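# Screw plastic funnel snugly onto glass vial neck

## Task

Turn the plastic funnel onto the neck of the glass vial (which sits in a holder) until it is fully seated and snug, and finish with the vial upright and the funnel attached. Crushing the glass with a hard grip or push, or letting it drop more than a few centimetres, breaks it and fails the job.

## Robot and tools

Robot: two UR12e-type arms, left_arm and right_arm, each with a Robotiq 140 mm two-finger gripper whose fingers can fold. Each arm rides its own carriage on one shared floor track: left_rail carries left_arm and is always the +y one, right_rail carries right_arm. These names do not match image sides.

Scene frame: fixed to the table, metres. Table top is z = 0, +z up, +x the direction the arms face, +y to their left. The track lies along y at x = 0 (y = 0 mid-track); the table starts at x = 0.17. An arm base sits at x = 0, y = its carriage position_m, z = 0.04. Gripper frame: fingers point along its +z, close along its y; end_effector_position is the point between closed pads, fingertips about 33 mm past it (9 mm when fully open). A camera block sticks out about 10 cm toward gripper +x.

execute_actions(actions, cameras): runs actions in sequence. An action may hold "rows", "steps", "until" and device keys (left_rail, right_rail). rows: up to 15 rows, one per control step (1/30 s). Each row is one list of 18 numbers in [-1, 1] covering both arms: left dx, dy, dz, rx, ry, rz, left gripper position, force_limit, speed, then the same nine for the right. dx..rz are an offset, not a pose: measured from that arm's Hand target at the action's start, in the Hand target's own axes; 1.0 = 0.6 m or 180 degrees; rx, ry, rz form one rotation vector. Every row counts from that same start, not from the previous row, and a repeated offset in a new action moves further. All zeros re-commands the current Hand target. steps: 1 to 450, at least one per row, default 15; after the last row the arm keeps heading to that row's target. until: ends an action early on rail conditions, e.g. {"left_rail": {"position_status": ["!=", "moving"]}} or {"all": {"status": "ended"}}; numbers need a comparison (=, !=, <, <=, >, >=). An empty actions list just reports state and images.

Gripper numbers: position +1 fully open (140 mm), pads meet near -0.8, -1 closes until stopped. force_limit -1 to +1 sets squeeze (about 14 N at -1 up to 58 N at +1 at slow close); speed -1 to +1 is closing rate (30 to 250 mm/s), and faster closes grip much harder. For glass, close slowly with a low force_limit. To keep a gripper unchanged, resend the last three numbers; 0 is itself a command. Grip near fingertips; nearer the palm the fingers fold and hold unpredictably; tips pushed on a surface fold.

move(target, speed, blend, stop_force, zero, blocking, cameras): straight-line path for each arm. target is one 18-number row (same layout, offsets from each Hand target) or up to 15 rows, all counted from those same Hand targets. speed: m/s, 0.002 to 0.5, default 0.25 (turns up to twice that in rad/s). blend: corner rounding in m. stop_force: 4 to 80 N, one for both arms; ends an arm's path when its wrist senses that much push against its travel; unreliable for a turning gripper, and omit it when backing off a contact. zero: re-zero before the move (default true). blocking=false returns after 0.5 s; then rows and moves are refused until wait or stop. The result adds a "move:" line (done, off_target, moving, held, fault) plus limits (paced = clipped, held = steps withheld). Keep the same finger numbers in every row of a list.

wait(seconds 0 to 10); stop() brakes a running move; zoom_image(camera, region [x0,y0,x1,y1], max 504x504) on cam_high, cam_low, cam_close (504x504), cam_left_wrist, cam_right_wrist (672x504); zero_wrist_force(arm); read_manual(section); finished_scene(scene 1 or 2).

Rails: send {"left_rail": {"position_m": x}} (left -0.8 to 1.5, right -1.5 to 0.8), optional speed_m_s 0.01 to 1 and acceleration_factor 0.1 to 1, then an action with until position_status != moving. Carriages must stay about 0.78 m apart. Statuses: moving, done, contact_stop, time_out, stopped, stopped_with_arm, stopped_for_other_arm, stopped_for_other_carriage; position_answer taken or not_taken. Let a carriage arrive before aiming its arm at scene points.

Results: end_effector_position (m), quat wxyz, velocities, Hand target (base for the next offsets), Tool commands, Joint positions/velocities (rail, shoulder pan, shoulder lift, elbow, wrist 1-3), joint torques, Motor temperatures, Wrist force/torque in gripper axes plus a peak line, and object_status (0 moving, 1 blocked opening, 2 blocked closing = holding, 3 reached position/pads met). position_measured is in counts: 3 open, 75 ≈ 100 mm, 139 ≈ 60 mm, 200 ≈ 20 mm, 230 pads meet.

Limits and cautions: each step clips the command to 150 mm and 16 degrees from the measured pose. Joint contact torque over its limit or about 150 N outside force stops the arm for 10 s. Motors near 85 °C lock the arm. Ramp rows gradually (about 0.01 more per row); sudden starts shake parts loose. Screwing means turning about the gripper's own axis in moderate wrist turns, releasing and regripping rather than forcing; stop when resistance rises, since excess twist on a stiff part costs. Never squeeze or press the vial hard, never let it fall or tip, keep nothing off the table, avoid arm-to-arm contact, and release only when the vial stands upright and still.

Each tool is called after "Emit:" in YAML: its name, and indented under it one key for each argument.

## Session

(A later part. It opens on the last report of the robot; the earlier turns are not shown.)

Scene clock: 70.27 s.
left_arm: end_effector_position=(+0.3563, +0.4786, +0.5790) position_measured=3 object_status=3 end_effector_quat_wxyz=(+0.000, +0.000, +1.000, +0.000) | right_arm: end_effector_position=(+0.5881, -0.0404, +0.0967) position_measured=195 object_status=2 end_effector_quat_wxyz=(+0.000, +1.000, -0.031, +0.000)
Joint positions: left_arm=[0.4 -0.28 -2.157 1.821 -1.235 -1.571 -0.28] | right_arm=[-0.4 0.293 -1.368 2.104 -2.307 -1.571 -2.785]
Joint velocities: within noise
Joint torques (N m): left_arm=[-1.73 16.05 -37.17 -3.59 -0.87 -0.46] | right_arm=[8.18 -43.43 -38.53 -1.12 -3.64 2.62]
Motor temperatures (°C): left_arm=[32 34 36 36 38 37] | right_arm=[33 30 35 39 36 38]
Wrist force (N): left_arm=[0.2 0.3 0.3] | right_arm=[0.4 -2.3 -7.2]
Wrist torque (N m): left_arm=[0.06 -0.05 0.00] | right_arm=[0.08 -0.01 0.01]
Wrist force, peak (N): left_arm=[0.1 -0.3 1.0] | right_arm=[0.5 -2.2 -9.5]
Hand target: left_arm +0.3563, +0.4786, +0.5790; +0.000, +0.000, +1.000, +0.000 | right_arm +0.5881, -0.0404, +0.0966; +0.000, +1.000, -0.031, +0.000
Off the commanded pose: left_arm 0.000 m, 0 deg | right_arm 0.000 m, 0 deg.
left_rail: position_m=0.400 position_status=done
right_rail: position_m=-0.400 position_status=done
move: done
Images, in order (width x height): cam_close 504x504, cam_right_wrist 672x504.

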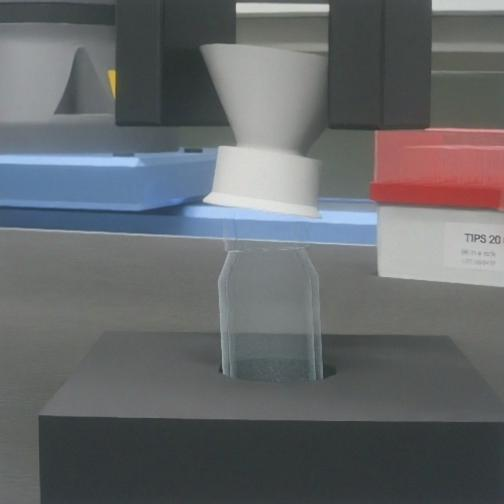

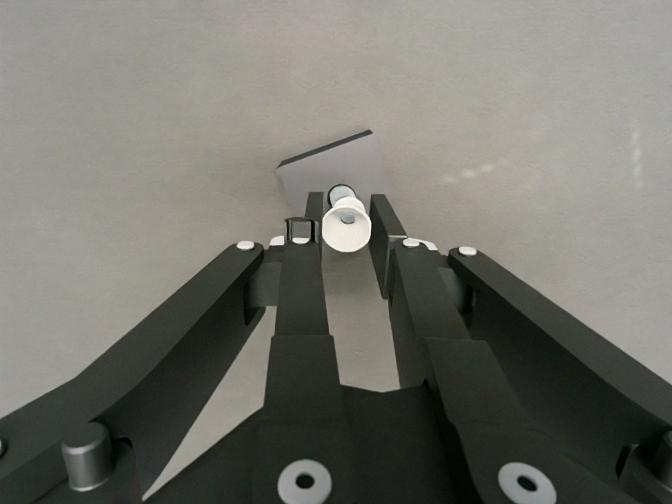

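Emit:
move:
  target:
    - [0,0,0,0,0,0,1,-1,-1,0,0,-0.006,0,0,0,-1,-0.3,-1]
    - [0,0,0,0,0,0,1,-1,-1,0,0,-0.006,0,0,0,-0.3,-0.3,-1]
    - [0,0,0,0,0,0,1,-1,-1,0,0,-0.06,0,0,-0.031,-0.3,-0.3,-1]
  speed: 0.03
  cameras: ["cam_low","cam_close","cam_right_wrist"]

Emit:
zoom_image:
  camera: "cam_right_wrist"
  region: [240, 130, 450, 290]

Emit:
zoom_image:
  camera: "cam_low"
  region: [190, 250, 215, 290]

Emit:
zoom_image:
  camera: "cam_close"
  region: [180, 20, 380, 280]

Scene clock: 77.00 s.
left_arm: end_effector_position=(+0.3563, +0.4786, +0.5790) position_measured=3 object_status=3 end_effector_quat_wxyz=(+0.000, +0.000, +1.000, +0.000) | right_arm: end_effector_position=(+0.5881, -0.0404, +0.1326) position_measured=167 object_status=3 end_effector_quat_wxyz=(+0.000, +1.000, +0.017, +0.000)
Joint positions: left_arm=[0.4 -0.28 -2.157 1.821 -1.235 -1.571 -0.28] | right_arm=[-0.4 0.293 -1.412 2.076 -2.236 -1.571 -2.883]
Joint velocities: within noise
Joint torques (N m): left_arm=[-1.87 14.73 -39.27 -4.04 -0.88 -0.32] | right_arm=[3.96 -75.31 -45.12 -1.98 -2.26 -3.5]
Motor temperatures (°C): left_arm=[32 34 36 36 38 37] | right_arm=[33 30 35 39 36 38]
Wrist force (N): left_arm=[0.1 0.0 0.4] | right_arm=[-0.2 0.0 0.0]
Wrist torque (N m): left_arm=[-0.01 -0.02 0.00] | right_arm=[-0.04 0.06 0.02]
Wrist force, peak (N): left_arm=[0.2 0.4 0.9] | right_arm=[0.8 -2.7 -8.2]
Hand target: left_arm +0.3563, +0.4786, +0.5790; +0.000, +0.000, +1.000, +0.000 | right_arm +0.5881, -0.0404, +0.1326; +0.000, +1.000, +0.017, +0.000
Off the commanded pose: left_arm 0.000 m, 0 deg | right_arm 0.000 m, 0 deg.
left_rail: position_m=0.400 position_status=done
right_rail: position_m=-0.400 position_status=done
move: done
Images, in order (width x height): cam_low 504x504, cam_close 504x504, cam_right_wrist 672x504.

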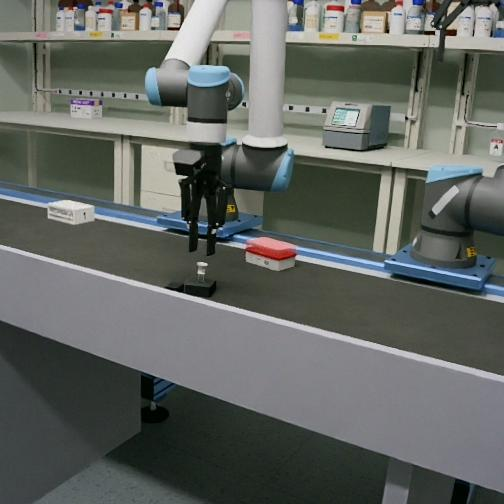

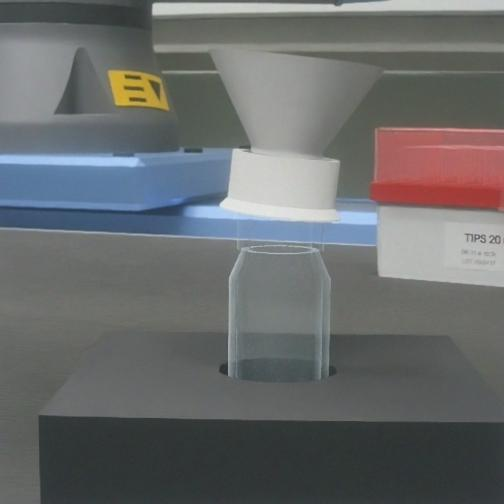

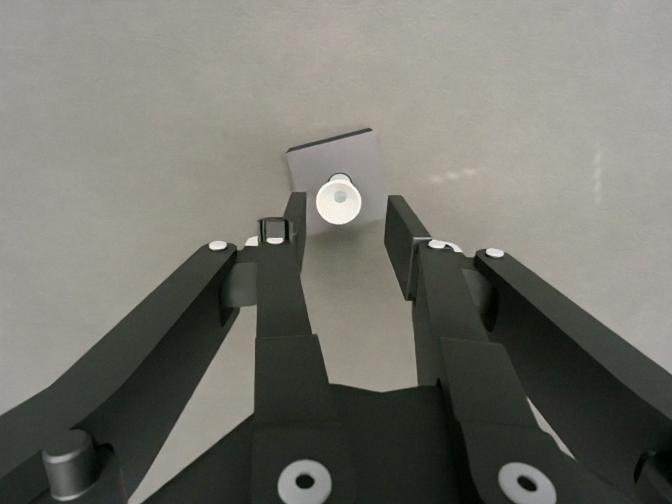

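Scaled by 2.400 from the camera's 672x504 image, which has a finer 960x720 frame.

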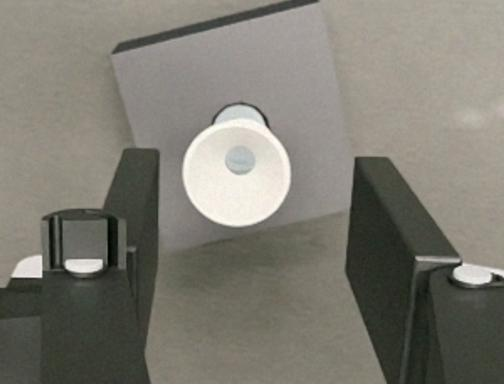

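Scaled by 12.600 from the camera's 504x504 image, which has a finer 720x720 frame.

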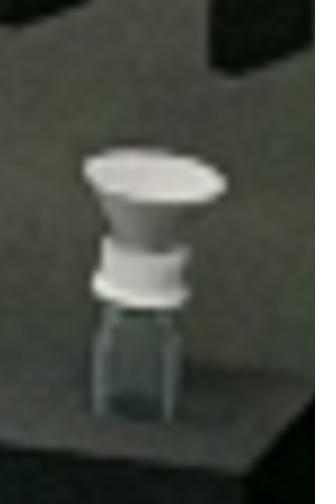

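Scaled by 1.938 from the camera's 504x504 image, which has a finer 720x720 frame.

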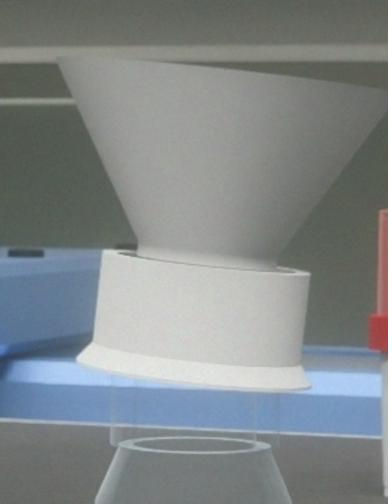

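Emit:
move:
  target:
    - [0,0,0,0,0,0,1,-1,-1,0.0025,-0.0018,0,0,0,-0.5,-0.2,-0.3,-1]
    - [0,0,0,0,0,0,1,-1,-1,0.0025,-0.0018,0.0567,0,0,-0.5,-0.2,-0.3,-1]
  speed: [0.5,0.06]
  cameras: ["cam_close","cam_right_wrist"]

Emit:
zoom_image:
  camera: "cam_right_wrist"
  region: [240, 130, 450, 290]

Emit:
move:
  target:
    - [0,0,0,0,0,0,1,-1,-1,0,0,0,0,0,0,-0.2,-0.3,-1]
    - [0,0,0,0,0,0,1,-1,-1,0,0,0,0,0,0,-1,-0.3,-1]
  cameras: ["cam_low","cam_close","cam_right_wrist"]

Emit:
zoom_image:
  camera: "cam_right_wrist"
  region: [240, 130, 450, 290]

Emit:
zoom_image:
  camera: "cam_low"
  region: [190, 250, 215, 290]

Emit:
zoom_image:
  camera: "cam_close"
  region: [180, 20, 380, 280]

Scene clock: 85.33 s.
left_arm: end_effector_position=(+0.3563, +0.4786, +0.5790) position_measured=3 object_status=3 end_effector_quat_wxyz=(+0.000, +0.000, +1.000, +0.000) | right_arm: end_effector_position=(+0.5896, -0.0393, +0.0987) position_measured=154 object_status=3 end_effector_quat_wxyz=(+0.000, +0.695, +0.719, +0.000)
Joint positions: left_arm=[0.4 -0.28 -2.157 1.821 -1.235 -1.571 -0.281] | right_arm=[-0.4 0.294 -1.368 2.099 -2.302 -1.571 -4.453]
Joint velocities: within noise
Joint torques (N m): left_arm=[-1.36 15.33 -37.86 -3.9 -0.89 -0.32] | right_arm=[-10.56 -48.96 -29.47 -7.67 3.45 -2.51]
Motor temperatures (°C): left_arm=[32 34 36 36 38 37] | right_arm=[33 30 35 39 36 38]
Wrist force (N): left_arm=[0.0 -0.1 0.2] | right_arm=[0.5 -0.1 0.7]
Wrist torque (N m): left_arm=[-0.03 0.01 0.00] | right_arm=[-0.03 -0.09 0.01]
Wrist force, peak (N): left_arm=[-0.4 0.1 0.8] | right_arm=[0.7 -0.8 -1.1]
Hand target: left_arm +0.3563, +0.4786, +0.5790; +0.000, +0.000, +1.000, +0.000 | right_arm +0.5896, -0.0393, +0.0986; +0.000, +0.695, +0.719, +0.000
Off the commanded pose: left_arm 0.000 m, 0 deg | right_arm 0.000 m, 0 deg.
left_rail: position_m=0.400 position_status=done
right_rail: position_m=-0.400 position_status=done
move: done
Images, in order (width x height): cam_close 504x504, cam_right_wrist 672x504.

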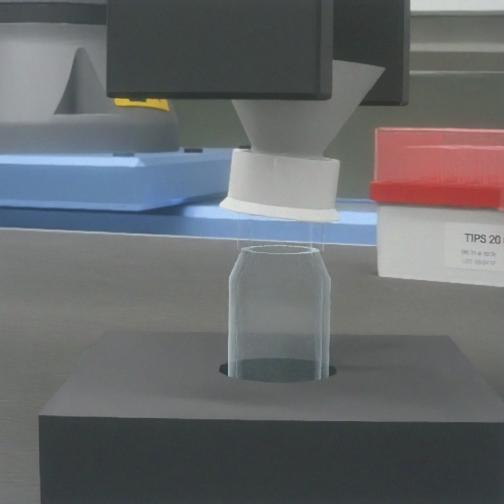

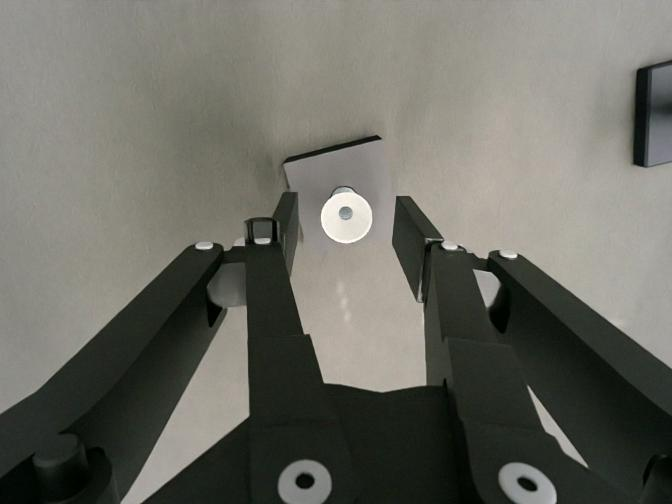

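Scaled by 2.400 from the camera's 672x504 image, which has a finer 960x720 frame.

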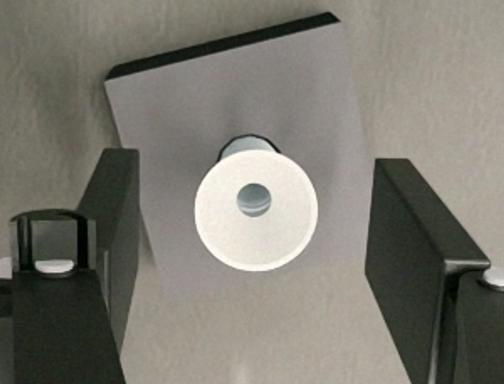

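Scene clock: 87.93 s.
left_arm: end_effector_position=(+0.3563, +0.4786, +0.5790) position_measured=3 object_status=3 end_effector_quat_wxyz=(+0.000, +0.000, +1.000, +0.000) | right_arm: end_effector_position=(+0.5896, -0.0393, +0.0986) position_measured=194 object_status=0 end_effector_quat_wxyz=(+0.000, +0.695, +0.719, +0.000)
Joint positions: left_arm=[0.4 -0.28 -2.157 1.821 -1.235 -1.571 -0.281] | right_arm=[-0.4 0.294 -1.368 2.099 -2.302 -1.571 -4.453]
Joint velocities: within noise
Joint torques (N m): left_arm=[-1.4 14.39 -37.98 -3.79 -0.78 -0.44] | right_arm=[2.77 -49.42 -32.9 -6.61 3.38 2.35]
Motor temperatures (°C): left_arm=[32 34 36 36 38 37] | right_arm=[33 30 35 39 36 38]
Wrist force (N): left_arm=[0.0 0.1 0.0] | right_arm=[0.5 -0.3 -1.1]
Wrist torque (N m): left_arm=[0.02 0.00 0.00] | right_arm=[-0.06 -0.09 0.00]
Wrist force, peak (N): left_arm=[0.6 -0.1 0.7] | right_arm=[0.6 -0.2 -1.3]
Hand target: left_arm +0.3563, +0.4786, +0.5790; +0.000, +0.000, +1.000, +0.000 | right_arm +0.5896, -0.0393, +0.0986; +0.000, +0.695, +0.719, +0.000
Off the commanded pose: left_arm 0.000 m, 0 deg | right_arm 0.000 m, 0 deg.
left_rail: position_m=0.400 position_status=done
right_rail: position_m=-0.400 position_status=done
move: done
Images, in order (width x height): cam_low 504x504, cam_close 504x504, cam_right_wrist 672x504.

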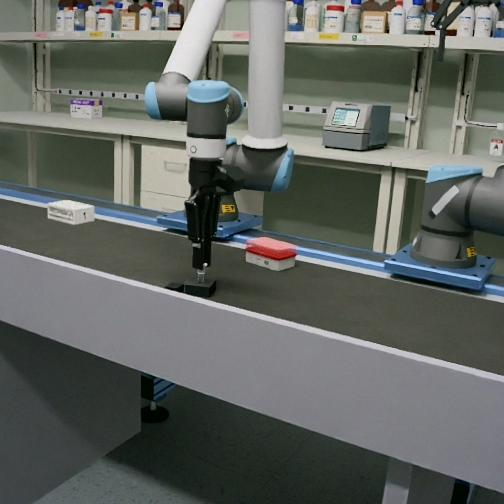

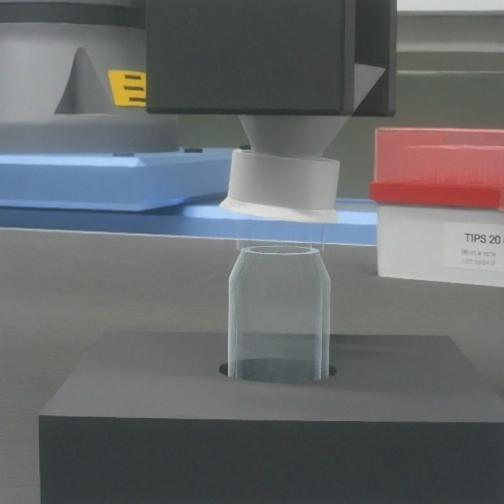

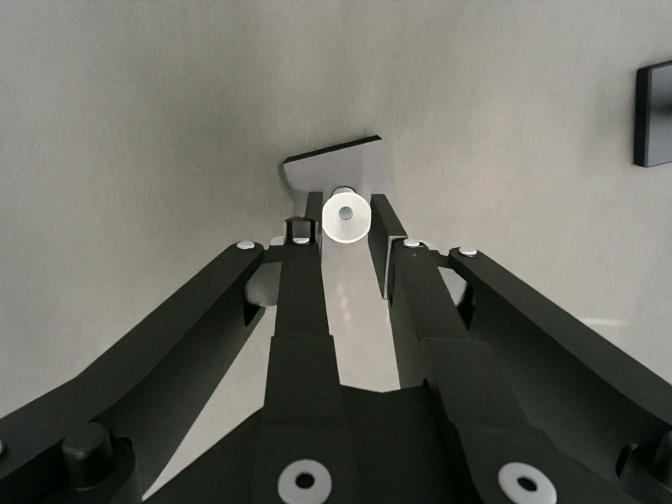

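Scaled by 2.400 from the camera's 672x504 image, which has a finer 960x720 frame.

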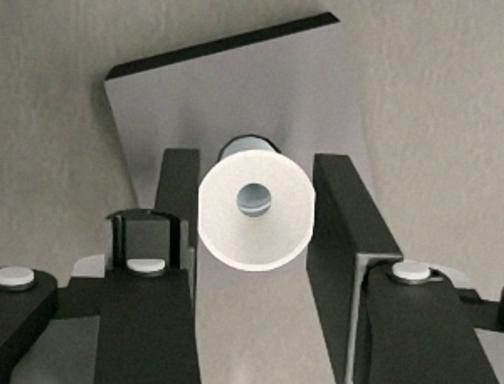

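Scaled by 12.600 from the camera's 504x504 image, which has a finer 720x720 frame.

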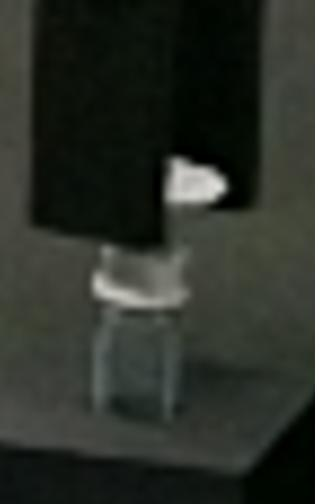

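Scaled by 1.938 from the camera's 504x504 image, which has a finer 720x720 frame.

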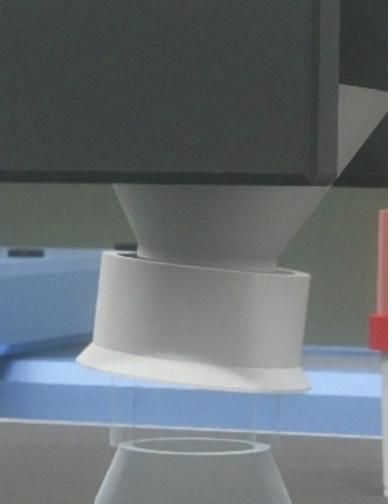

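Emit:
move:
  target:
    - [0,0,0,0,0,0,1,-1,-1,0,0,0,0,0,0,-0.2,-0.3,-1]
    - [0,0,0,0,0,0,1,-1,-1,0,0,0,0,0,-0.5,-0.2,-0.3,-1]
  speed: 0.5
  cameras: ["cam_close","cam_right_wrist"]

Emit:
zoom_image:
  camera: "cam_right_wrist"
  region: [240, 130, 450, 290]

Emit:
move:
  target:
    - [0,0,0,0,0,0,1,-1,-1,0,0,0,0,0,0,-0.2,-0.3,-1]
    - [0,0,0,0,0,0,1,-1,-1,0,0,0,0,0,0,-1,-0.3,-1]
  cameras: ["cam_low","cam_close","cam_right_wrist"]

Emit:
zoom_image:
  camera: "cam_right_wrist"
  region: [240, 130, 450, 290]

Emit:
zoom_image:
  camera: "cam_low"
  region: [190, 250, 215, 290]

Emit:
zoom_image:
  camera: "cam_close"
  region: [180, 20, 380, 280]

Scene clock: 92.80 s.
left_arm: end_effector_position=(+0.3563, +0.4786, +0.5790) position_measured=3 object_status=3 end_effector_quat_wxyz=(+0.000, +0.000, +1.000, +0.000) | right_arm: end_effector_position=(+0.5896, -0.0393, +0.0986) position_measured=154 object_status=3 end_effector_quat_wxyz=(+0.000, -0.017, +1.000, +0.000)
Joint positions: left_arm=[0.4 -0.28 -2.157 1.821 -1.235 -1.571 -0.28] | right_arm=[-0.4 0.294 -1.368 2.099 -2.302 -1.571 -6.023]
Joint velocities: within noise
Joint torques (N m): left_arm=[-2.4 15.56 -38.05 -3.95 -0.82 -0.7] | right_arm=[-14.22 -77.4 -30.42 -1.56 3.67 -3.2]
Motor temperatures (°C): left_arm=[32 34 36 36 38 37] | right_arm=[33 30 35 39 36 38]
Wrist force (N): left_arm=[0.1 0.2 -0.1] | right_arm=[-0.2 -0.1 -0.1]
Wrist torque (N m): left_arm=[0.04 -0.02 0.00] | right_arm=[-0.05 0.04 0.01]
Wrist force, peak (N): left_arm=[0.5 -0.3 0.6] | right_arm=[0.4 -0.4 -1.8]
Hand target: left_arm +0.3563, +0.4786, +0.5790; +0.000, +0.000, +1.000, +0.000 | right_arm +0.5896, -0.0393, +0.0986; +0.000, -0.017, +1.000, +0.000
Off the commanded pose: left_arm 0.000 m, 0 deg | right_arm 0.000 m, 0 deg.
left_rail: position_m=0.400 position_status=done
right_rail: position_m=-0.400 position_status=done
move: done
Images, in order (width x height): cam_close 504x504, cam_right_wrist 672x504.

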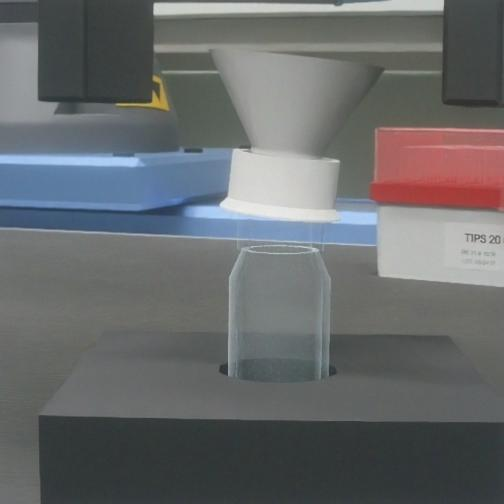

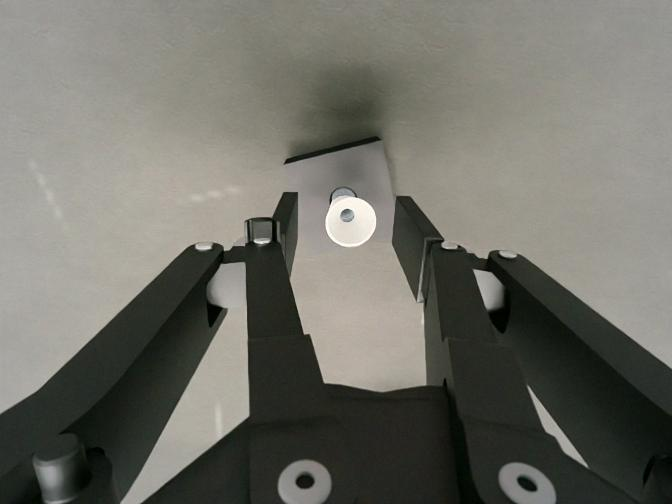

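Scaled by 2.400 from the camera's 672x504 image, which has a finer 960x720 frame.

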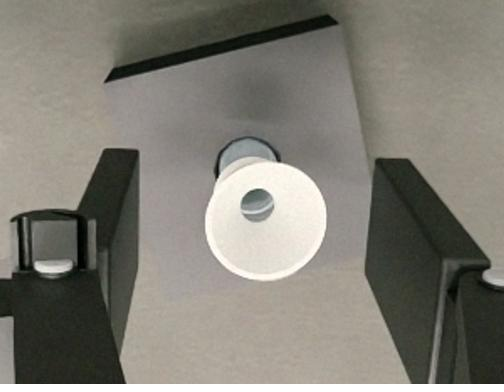

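Scene clock: 95.40 s.
left_arm: end_effector_position=(+0.3563, +0.4786, +0.5790) position_measured=3 object_status=3 end_effector_quat_wxyz=(+0.000, +0.000, +1.000, +0.000) | right_arm: end_effector_position=(+0.5896, -0.0393, +0.0986) position_measured=194 object_status=0 end_effector_quat_wxyz=(+0.000, -0.017, +1.000, +0.000)
Joint positions: left_arm=[0.4 -0.28 -2.157 1.821 -1.235 -1.571 -0.281] | right_arm=[-0.4 0.294 -1.368 2.099 -2.302 -1.571 -6.023]
Joint velocities: within noise
Joint torques (N m): left_arm=[-0.01 15.56 -38.84 -4.12 -1.12 -0.76] | right_arm=[-13.19 -78.32 -34.18 -3.27 3.55 -3.13]
Motor temperatures (°C): left_arm=[32 34 36 36 38 37] | right_arm=[33 30 35 39 36 38]
Wrist force (N): left_arm=[0.0 -0.1 0.1] | right_arm=[0.1 -0.1 -1.0]
Wrist torque (N m): left_arm=[-0.03 0.01 0.00] | right_arm=[-0.06 -0.01 0.01]
Wrist force, peak (N): left_arm=[0.3 -0.4 0.7] | right_arm=[0.2 -0.2 -1.1]
Hand target: left_arm +0.3563, +0.4786, +0.5790; +0.000, +0.000, +1.000, +0.000 | right_arm +0.5896, -0.0393, +0.0986; +0.000, -0.017, +1.000, +0.000
Off the commanded pose: left_arm 0.000 m, 0 deg | right_arm 0.000 m, 0 deg.
left_rail: position_m=0.400 position_status=done
right_rail: position_m=-0.400 position_status=done
move: done
Images, in order (width x height): cam_low 504x504, cam_close 504x504, cam_right_wrist 672x504.

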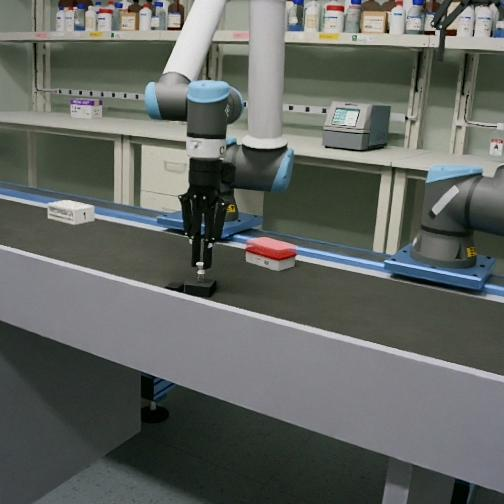

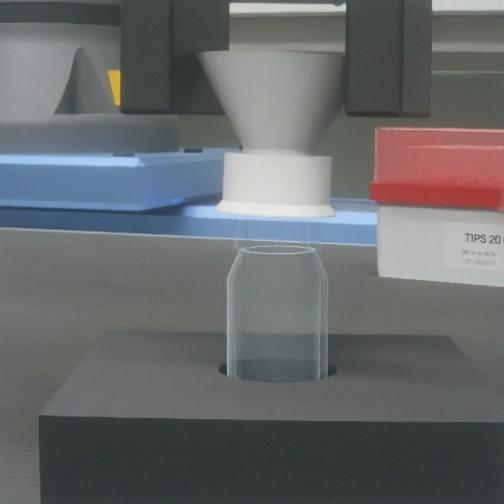

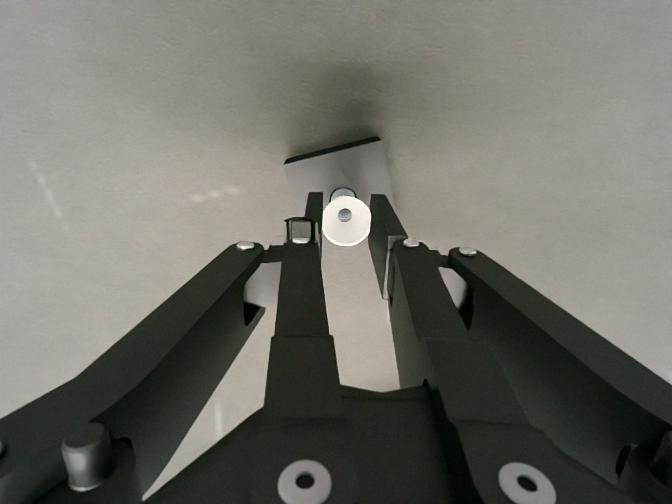

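Scaled by 2.400 from the camera's 672x504 image, which has a finer 960x720 frame.

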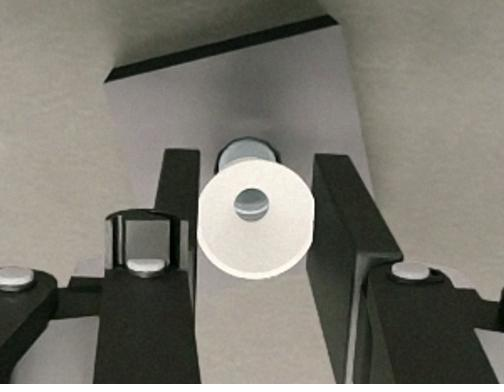

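Scaled by 12.600 from the camera's 504x504 image, which has a finer 720x720 frame.

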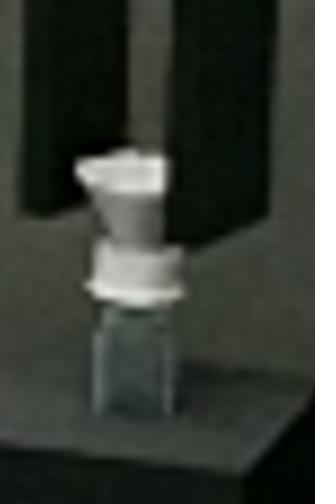

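Scaled by 1.938 from the camera's 504x504 image, which has a finer 720x720 frame.

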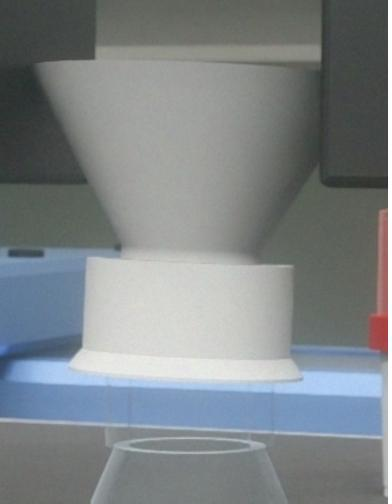

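Emit:
move:
  target: [0,0,0,0,0,0,1,-1,-1,0,0.0015,0,0,0,0,-1,-0.3,-1]
  speed: 0.01
  cameras: []

Emit:
move:
  target: [0,0,0,0,0,0,1,-1,-1,0,0,0.012,0,0,0,-1,-0.3,-1]
  speed: 0.004
  stop_force: 4
  cameras: ["cam_close","cam_low"]

Emit:
zoom_image:
  camera: "cam_close"
  region: [180, 20, 380, 280]

Emit:
move:
  target:
    - [0,0,0,0,0,0,1,-1,-1,-0.0008,-0.0003,0.0006,0,0,0.25,-1,-0.3,-1]
    - [0,0,0,0,0,0,1,-1,-1,-0.0012,-0.0012,0.0012,0,0,0.5,-1,-0.3,-1]
  speed: 0.3
  cameras: ["cam_close","cam_low","cam_right_wrist"]

Emit:
zoom_image:
  camera: "cam_close"
  region: [180, 20, 380, 280]

Scene clock: 101.83 s.
left_arm: end_effector_position=(+0.3563, +0.4786, +0.5790) position_measured=3 object_status=3 end_effector_quat_wxyz=(+0.000, +0.000, +1.000, +0.000) | right_arm: end_effector_position=(+0.5895, -0.0384, +0.0986) position_measured=194 object_status=2 end_effector_quat_wxyz=(+0.000, -0.017, +1.000, +0.000)
Joint positions: left_arm=[0.4 -0.28 -2.157 1.821 -1.235 -1.571 -0.28] | right_arm=[-0.4 0.296 -1.367 2.098 -2.302 -1.571 -6.022]
Joint velocities: within noise
Joint torques (N m): left_arm=[-2.16 14.66 -39.58 -4.03 -1.03 -0.8] | right_arm=[6.66 -48.62 -42.89 -1.53 3.33 3.07]
Motor temperatures (°C): left_arm=[32 34 36 36 38 37] | right_arm=[33 30 35 39 36 38]
Wrist force (N): left_arm=[0.5 -0.4 0.1] | right_arm=[0.4 0.1 -0.4]
Wrist torque (N m): left_arm=[-0.09 -0.10 0.00] | right_arm=[0.02 -0.08 0.01]
Wrist force, peak (N): left_arm=[0.5 -0.2 0.8] | right_arm=[0.5 0.0 -1.4]
Hand target: left_arm +0.3563, +0.4786, +0.5790; +0.000, +0.000, +1.000, +0.000 | right_arm +0.5895, -0.0384, +0.0986; +0.000, -0.017, +1.000, +0.000
Off the commanded pose: left_arm 0.000 m, 0 deg | right_arm 0.000 m, 0 deg.
left_rail: position_m=0.400 position_status=done
right_rail: position_m=-0.400 position_status=done
move: done
No camera images: "cameras" was empty.

Scene clock: 103.20 s.
left_arm: end_effector_position=(+0.3563, +0.4786, +0.5790) position_measured=3 object_status=3 end_effector_quat_wxyz=(+0.000, +0.000, +1.000, +0.000) | right_arm: end_effector_position=(+0.5896, -0.0383, +0.0983) position_measured=194 object_status=2 end_effector_quat_wxyz=(+0.000, -0.017, +1.000, +0.000)
Joint positions: left_arm=[0.4 -0.28 -2.157 1.821 -1.235 -1.571 -0.281] | right_arm=[-0.4 0.296 -1.367 2.098 -2.303 -1.571 -6.022]
Joint velocities: within noise
Joint torques (N m): left_arm=[-0.24 14.45 -39.21 -4.2 -1.39 -0.51] | right_arm=[5.32 -74.36 -39.57 -1.58 3.54 3.05]
Motor temperatures (°C): left_arm=[32 34 36 36 38 37] | right_arm=[33 30 35 39 36 38]
Wrist force (N): left_arm=[-0.1 -0.2 0.2] | right_arm=[-0.3 -0.2 -5.0]
Wrist torque (N m): left_arm=[-0.04 0.02 0.00] | right_arm=[0.10 0.10 0.01]
Wrist force, peak (N): left_arm=[0.7 0.0 0.5] | right_arm=[0.0 -0.7 -6.4]
Hand target: left_arm +0.3563, +0.4786, +0.5790; +0.000, +0.000, +1.000, +0.000 | right_arm +0.5896, -0.0383, +0.0983; +0.000, -0.017, +1.000, +0.000 (not the last commanded pose)
Off the commanded pose: left_arm 0.000 m, 0 deg | right_arm 0.007 m, 0 deg.
left_rail: position_m=0.400 position_status=done
right_rail: position_m=-0.400 position_status=done
move: contact (right_arm)
Images, in order (width x height): cam_low 504x504, cam_close 504x504.

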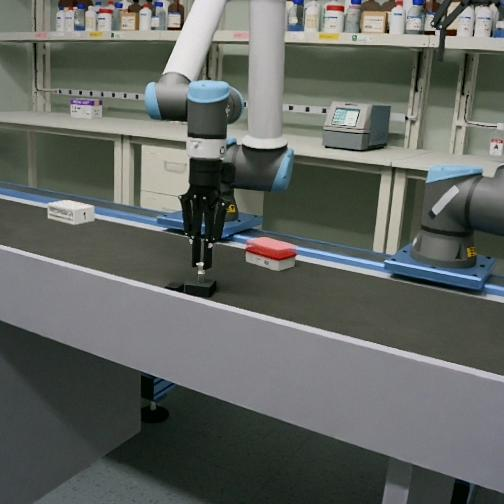

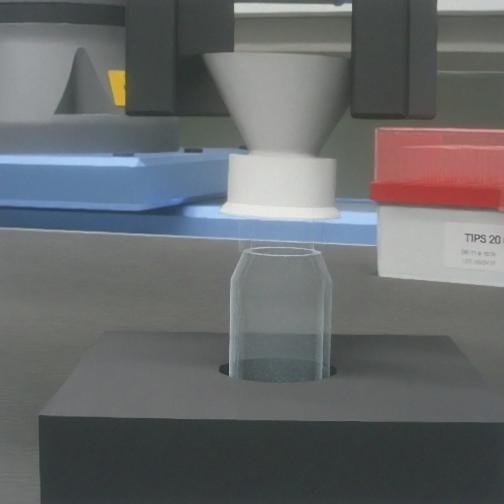

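Scaled by 1.938 from the camera's 504x504 image, which has a finer 720x720 frame.

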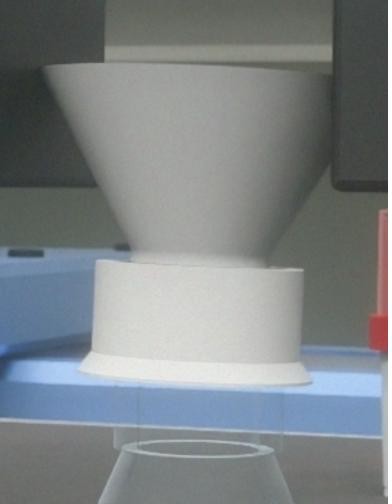

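Scene clock: 107.00 s.
left_arm: end_effector_position=(+0.3563, +0.4786, +0.5790) position_measured=3 object_status=3 end_effector_quat_wxyz=(+0.000, +0.000, +1.000, +0.000) | right_arm: end_effector_position=(+0.5904, -0.0390, +0.0976) position_measured=194 object_status=2 end_effector_quat_wxyz=(+0.000, +0.695, +0.719, +0.000)
Joint positions: left_arm=[0.4 -0.28 -2.157 1.821 -1.235 -1.571 -0.281] | right_arm=[-0.4 0.294 -1.365 2.098 -2.304 -1.571 -4.453]
Joint velocities: within noise
Joint torques (N m): left_arm=[-2.89 14.16 -39.13 -4.21 -1.42 -0.34] | right_arm=[7.53 -43.07 -38.54 -1.26 -3.18 3.26]
Motor temperatures (°C): left_arm=[32 34 36 36 38 37] | right_arm=[33 30 35 39 36 38]
Wrist force (N): left_arm=[0.1 -0.1 0.3] | right_arm=[0.2 0.1 -8.6]
Wrist torque (N m): left_arm=[-0.03 -0.01 0.00] | right_arm=[0.01 -0.03 0.01]
Wrist force, peak (N): left_arm=[0.3 -0.4 0.7] | right_arm=[0.3 -0.4 -9.0]
Hand target: left_arm +0.3563, +0.4786, +0.5790; +0.000, +0.000, +1.000, +0.000 | right_arm +0.5904, -0.0390, +0.0976; +0.000, +0.695, +0.719, +0.000
Off the commanded pose: left_arm 0.000 m, 0 deg | right_arm 0.000 m, 0 deg.
left_rail: position_m=0.400 position_status=done
right_rail: position_m=-0.400 position_status=done
move: done
Images, in order (width x height): cam_low 504x504, cam_close 504x504, cam_right_wrist 672x504.

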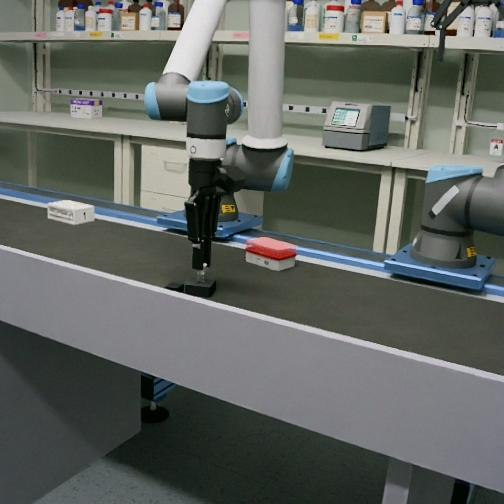

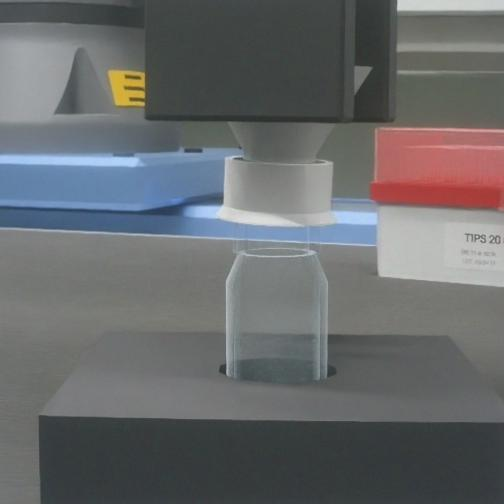

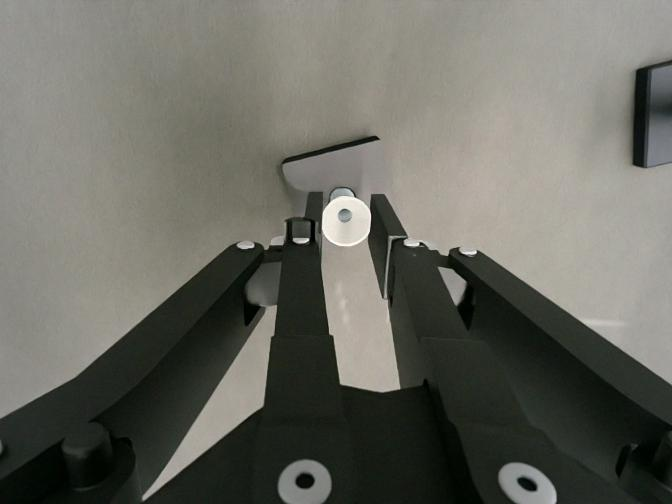

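Scaled by 1.938 from the camera's 504x504 image, which has a finer 720x720 frame.

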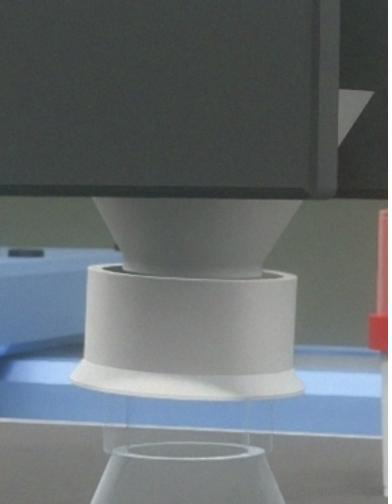

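Emit:
move:
  target:
    - [0,0,0,0,0,0,1,-1,-1,-0.0008,-0.0003,0,0,0,0.25,-1,-0.3,-1]
    - [0,0,0,0,0,0,1,-1,-1,-0.0012,-0.0012,0,0,0,0.5,-1,-0.3,-1]
  speed: 0.3
  cameras: ["cam_close"]

Emit:
zoom_image:
  camera: "cam_close"
  region: [180, 20, 380, 280]

Scene clock: 111.27 s.
left_arm: end_effector_position=(+0.3563, +0.4786, +0.5790) position_measured=3 object_status=3 end_effector_quat_wxyz=(+0.000, +0.000, +1.000, +0.000) | right_arm: end_effector_position=(+0.5897, -0.0398, +0.0976) position_measured=194 object_status=2 end_effector_quat_wxyz=(+0.000, +1.000, +0.017, +0.000)
Joint positions: left_arm=[0.4 -0.28 -2.157 1.821 -1.235 -1.571 -0.281] | right_arm=[-0.4 0.294 -1.367 2.1 -2.304 -1.571 -2.883]
Joint velocities: within noise
Joint torques (N m): left_arm=[-0.39 12.81 -38.28 -4.13 -1.29 -0.1] | right_arm=[7.83 -48.78 -42.5 -1.59 -2.87 3.55]
Motor temperatures (°C): left_arm=[32 34 36 36 38 37] | right_arm=[33 30 35 39 36 38]
Wrist force (N): left_arm=[0.2 -0.1 0.7] | right_arm=[0.3 0.2 -1.9]
Wrist torque (N m): left_arm=[-0.03 -0.04 0.00] | right_arm=[-0.09 -0.04 0.01]
Wrist force, peak (N): left_arm=[0.1 -0.3 0.7] | right_arm=[0.2 0.2 -9.4]
Hand target: left_arm +0.3563, +0.4786, +0.5790; +0.000, +0.000, +1.000, +0.000 | right_arm +0.5897, -0.0398, +0.0976; +0.000, +1.000, +0.017, +0.000
Off the commanded pose: left_arm 0.000 m, 0 deg | right_arm 0.000 m, 0 deg.
left_rail: position_m=0.400 position_status=done
right_rail: position_m=-0.400 position_status=done
move: done
Images, in order (width x height): cam_close 504x504.

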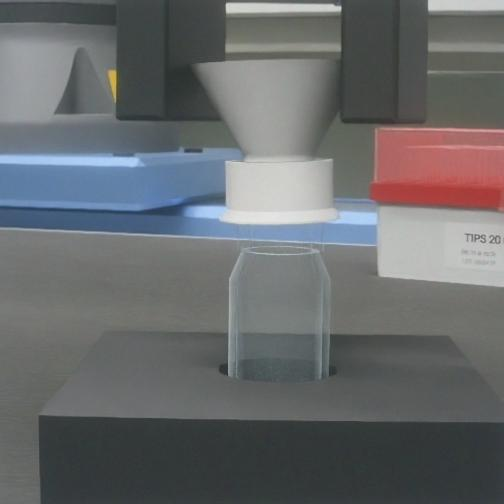

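Scaled by 1.938 from the camera's 504x504 image, which has a finer 720x720 frame.

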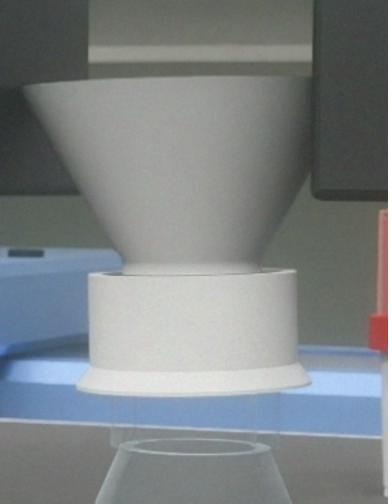

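Emit:
move:
  target:
    - [0,0,0,0,0,0,1,-1,-1,-0.0008,-0.0003,0.0004,0,0,0.25,-1,-0.3,-1]
    - [0,0,0,0,0,0,1,-1,-1,-0.0012,-0.0012,0.0008,0,0,0.5,-1,-0.3,-1]
    - [0,0,0,0,0,0,1,-1,-1,-0.0008,-0.002,0.0012,0,0,0.75,-1,-0.3,-1]
    - [0,0,0,0,0,0,1,-1,-1,0,-0.0023,0.0016,0,0,0.98,-1,-0.3,-1]
  speed: 0.3
  cameras: ["cam_close"]

Emit:
zoom_image:
  camera: "cam_close"
  region: [180, 20, 380, 280]

Scene clock: 118.70 s.
left_arm: end_effector_position=(+0.3563, +0.4786, +0.5790) position_measured=3 object_status=3 end_effector_quat_wxyz=(+0.000, +0.000, +1.000, +0.000) | right_arm: end_effector_position=(+0.5897, -0.0384, +0.0966) position_measured=194 object_status=2 end_effector_quat_wxyz=(+0.000, -0.049, +0.999, +0.000)
Joint positions: left_arm=[0.4 -0.28 -2.157 1.821 -1.235 -1.571 -0.281] | right_arm=[-0.4 0.296 -1.365 2.1 -2.306 -1.571 0.198]
Joint velocities: within noise
Joint torques (N m): left_arm=[-1.76 15.65 -38.53 -4.14 -1.32 -0.24] | right_arm=[6.56 -46.83 -40.76 -1.44 -3.51 2.98]
Motor temperatures (°C): left_arm=[32 34 36 36 38 37] | right_arm=[33 30 35 39 36 38]
Wrist force (N): left_arm=[0.4 0.0 0.1] | right_arm=[0.2 0.9 -1.4]
Wrist torque (N m): left_arm=[-0.01 -0.07 0.00] | right_arm=[-0.12 -0.02 0.01]
Wrist force, peak (N): left_arm=[0.4 -0.5 0.6] | right_arm=[0.5 0.1 -4.9]
Hand target: left_arm +0.3563, +0.4786, +0.5790; +0.000, +0.000, +1.000, +0.000 | right_arm +0.5896, -0.0384, +0.0966; +0.000, -0.049, +0.999, +0.000
Off the commanded pose: left_arm 0.000 m, 0 deg | right_arm 0.000 m, 0 deg.
left_rail: position_m=0.400 position_status=done
right_rail: position_m=-0.400 position_status=done
move: done
Images, in order (width x height): cam_close 504x504.

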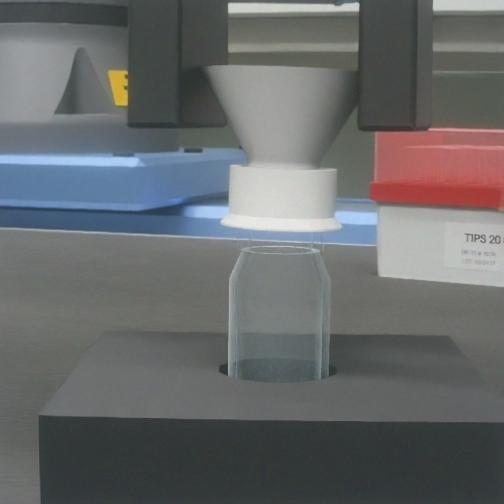

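Scaled by 1.938 from the camera's 504x504 image, which has a finer 720x720 frame.

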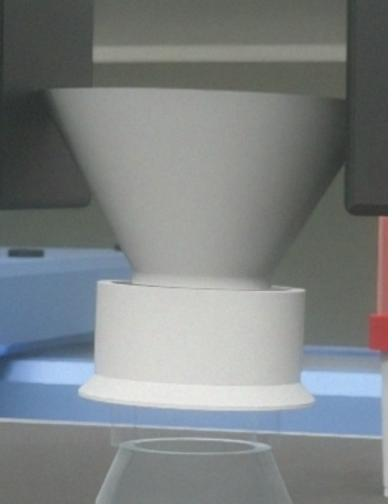

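Emit:
move:
  target:
    - [0,0,0,0,0,0,1,-1,-1,-0.0008,-0.0003,0.0004,0,0,0.25,-1,-0.3,-1]
    - [0,0,0,0,0,0,1,-1,-1,-0.0012,-0.0012,0.0008,0,0,0.5,-1,-0.3,-1]
    - [0,0,0,0,0,0,1,-1,-1,-0.0008,-0.002,0.0012,0,0,0.75,-1,-0.3,-1]
    - [0,0,0,0,0,0,1,-1,-1,0,-0.0023,0.0016,0,0,0.98,-1,-0.3,-1]
  speed: 0.3
  cameras: ["cam_close"]

Emit:
zoom_image:
  camera: "cam_close"
  region: [180, 20, 380, 280]

Scene clock: 128.33 s.
left_arm: end_effector_position=(+0.3563, +0.4786, +0.5790) position_measured=3 object_status=3 end_effector_quat_wxyz=(+0.000, +0.000, +1.000, +0.000) | right_arm: end_effector_position=(+0.5898, -0.0398, +0.0957) position_measured=194 object_status=2 end_effector_quat_wxyz=(+0.000, +0.997, +0.080, +0.000)
Joint positions: left_arm=[0.4 -0.28 -2.157 1.821 -1.235 -1.571 -0.28] | right_arm=[-0.4 0.294 -1.364 2.101 -2.308 -1.571 3.275]
Joint velocities: within noise
Joint torques (N m): left_arm=[-0.46 13.62 -38.49 -3.96 -1.33 -0.3] | right_arm=[8.05 -49.02 -42.92 -2.44 -2.7 2.8]
Motor temperatures (°C): left_arm=[32 34 36 36 38 37] | right_arm=[33 30 35 39 36 38]
Wrist force (N): left_arm=[0.0 0.1 0.4] | right_arm=[0.3 0.3 -0.1]
Wrist torque (N m): left_arm=[0.02 0.01 0.00] | right_arm=[-0.17 -0.04 0.00]
Wrist force, peak (N): left_arm=[0.4 -0.2 0.8] | right_arm=[0.3 1.1 -2.7]
Hand target: left_arm +0.3563, +0.4786, +0.5790; +0.000, +0.000, +1.000, +0.000 | right_arm +0.5897, -0.0398, +0.0956; +0.000, +0.997, +0.080, +0.000
Off the commanded pose: left_arm 0.000 m, 0 deg | right_arm 0.000 m, 0 deg.
left_rail: position_m=0.400 position_status=done
right_rail: position_m=-0.400 position_status=done
move: done
Images, in order (width x height): cam_close 504x504.

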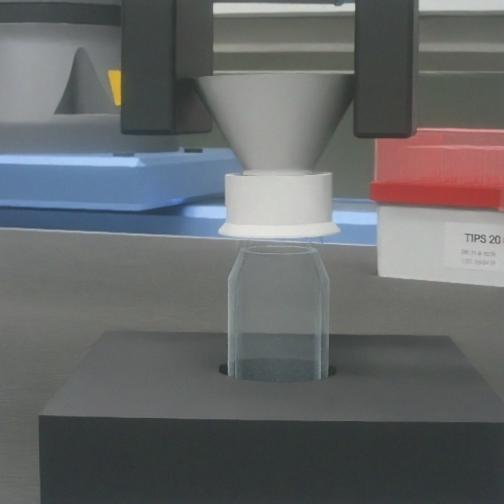

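Scaled by 1.938 from the camera's 504x504 image, which has a finer 720x720 frame.

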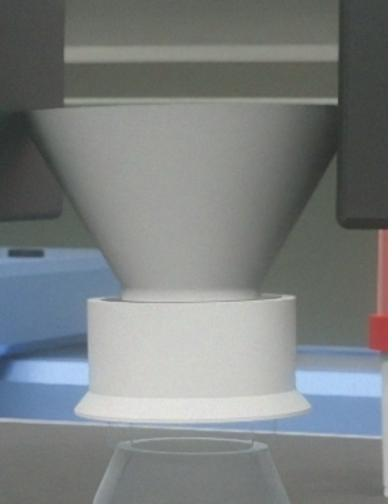

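Emit:
move:
  target:
    - [0,0,0,0,0,0,1,-1,-1,-0.0008,-0.0003,0.0005,0,0,0.25,-1,-0.3,-1]
    - [0,0,0,0,0,0,1,-1,-1,-0.0012,-0.0012,0.001,0,0,0.5,-1,-0.3,-1]
    - [0,0,0,0,0,0,1,-1,-1,-0.0008,-0.002,0.0015,0,0,0.75,-1,-0.3,-1]
    - [0,0,0,0,0,0,1,-1,-1,-0.0003,-0.0023,0.0019,0,0,0.92,-1,-0.3,-1]
  speed: 0.3
  cameras: ["cam_close"]

Emit:
zoom_image:
  camera: "cam_close"
  region: [180, 20, 380, 280]

Scene clock: 135.30 s.
left_arm: end_effector_position=(+0.3563, +0.4786, +0.5790) position_measured=3 object_status=3 end_effector_quat_wxyz=(+0.000, +0.000, +1.000, +0.000) | right_arm: end_effector_position=(+0.5894, -0.0384, +0.0945) position_measured=194 object_status=2 end_effector_quat_wxyz=(+0.000, -0.204, +0.979, +0.000)
Joint positions: left_arm=[0.4 -0.28 -2.157 1.821 -1.235 -1.571 -0.281] | right_arm=[-0.4 0.296 -1.362 2.101 -2.31 -1.571 6.167]
Joint velocities: within noise
Joint torques (N m): left_arm=[-1.34 15.25 -38.25 -3.8 -1.41 0.08] | right_arm=[7.48 -45.01 -39.72 -1.57 -3.28 3.21]
Motor temperatures (°C): left_arm=[32 34 36 36 38 37] | right_arm=[33 30 35 39 36 38]
Wrist force (N): left_arm=[0.0 0.0 -0.1] | right_arm=[0.5 0.4 -3.9]
Wrist torque (N m): left_arm=[0.01 0.01 0.00] | right_arm=[-0.16 -0.08 0.02]
Wrist force, peak (N): left_arm=[0.1 -0.6 0.8] | right_arm=[1.0 1.3 -4.4]
Hand target: left_arm +0.3563, +0.4786, +0.5790; +0.000, +0.000, +1.000, +0.000 | right_arm +0.5893, -0.0384, +0.0945; +0.000, -0.204, +0.979, +0.000
Off the commanded pose: left_arm 0.000 m, 0 deg | right_arm 0.000 m, 0 deg.
left_rail: position_m=0.400 position_status=done
right_rail: position_m=-0.400 position_status=done
move: done
Images, in order (width x height): cam_close 504x504.

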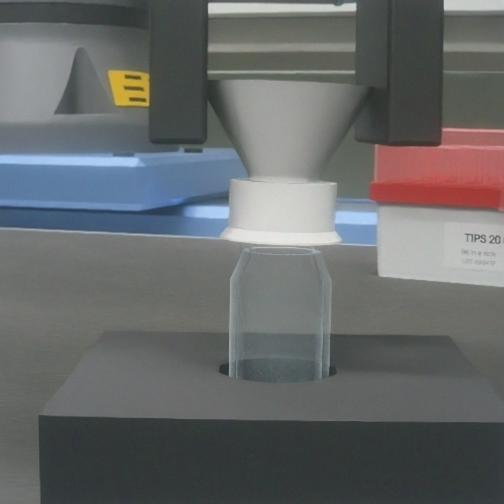

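Scaled by 1.938 from the camera's 504x504 image, which has a finer 720x720 frame.

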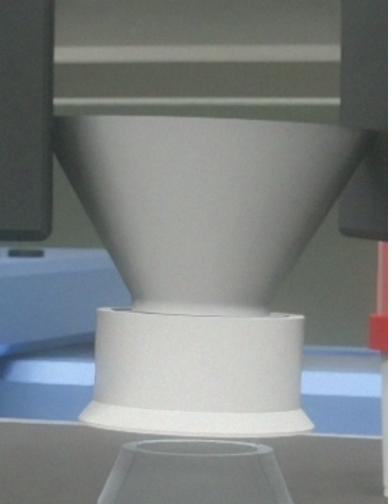

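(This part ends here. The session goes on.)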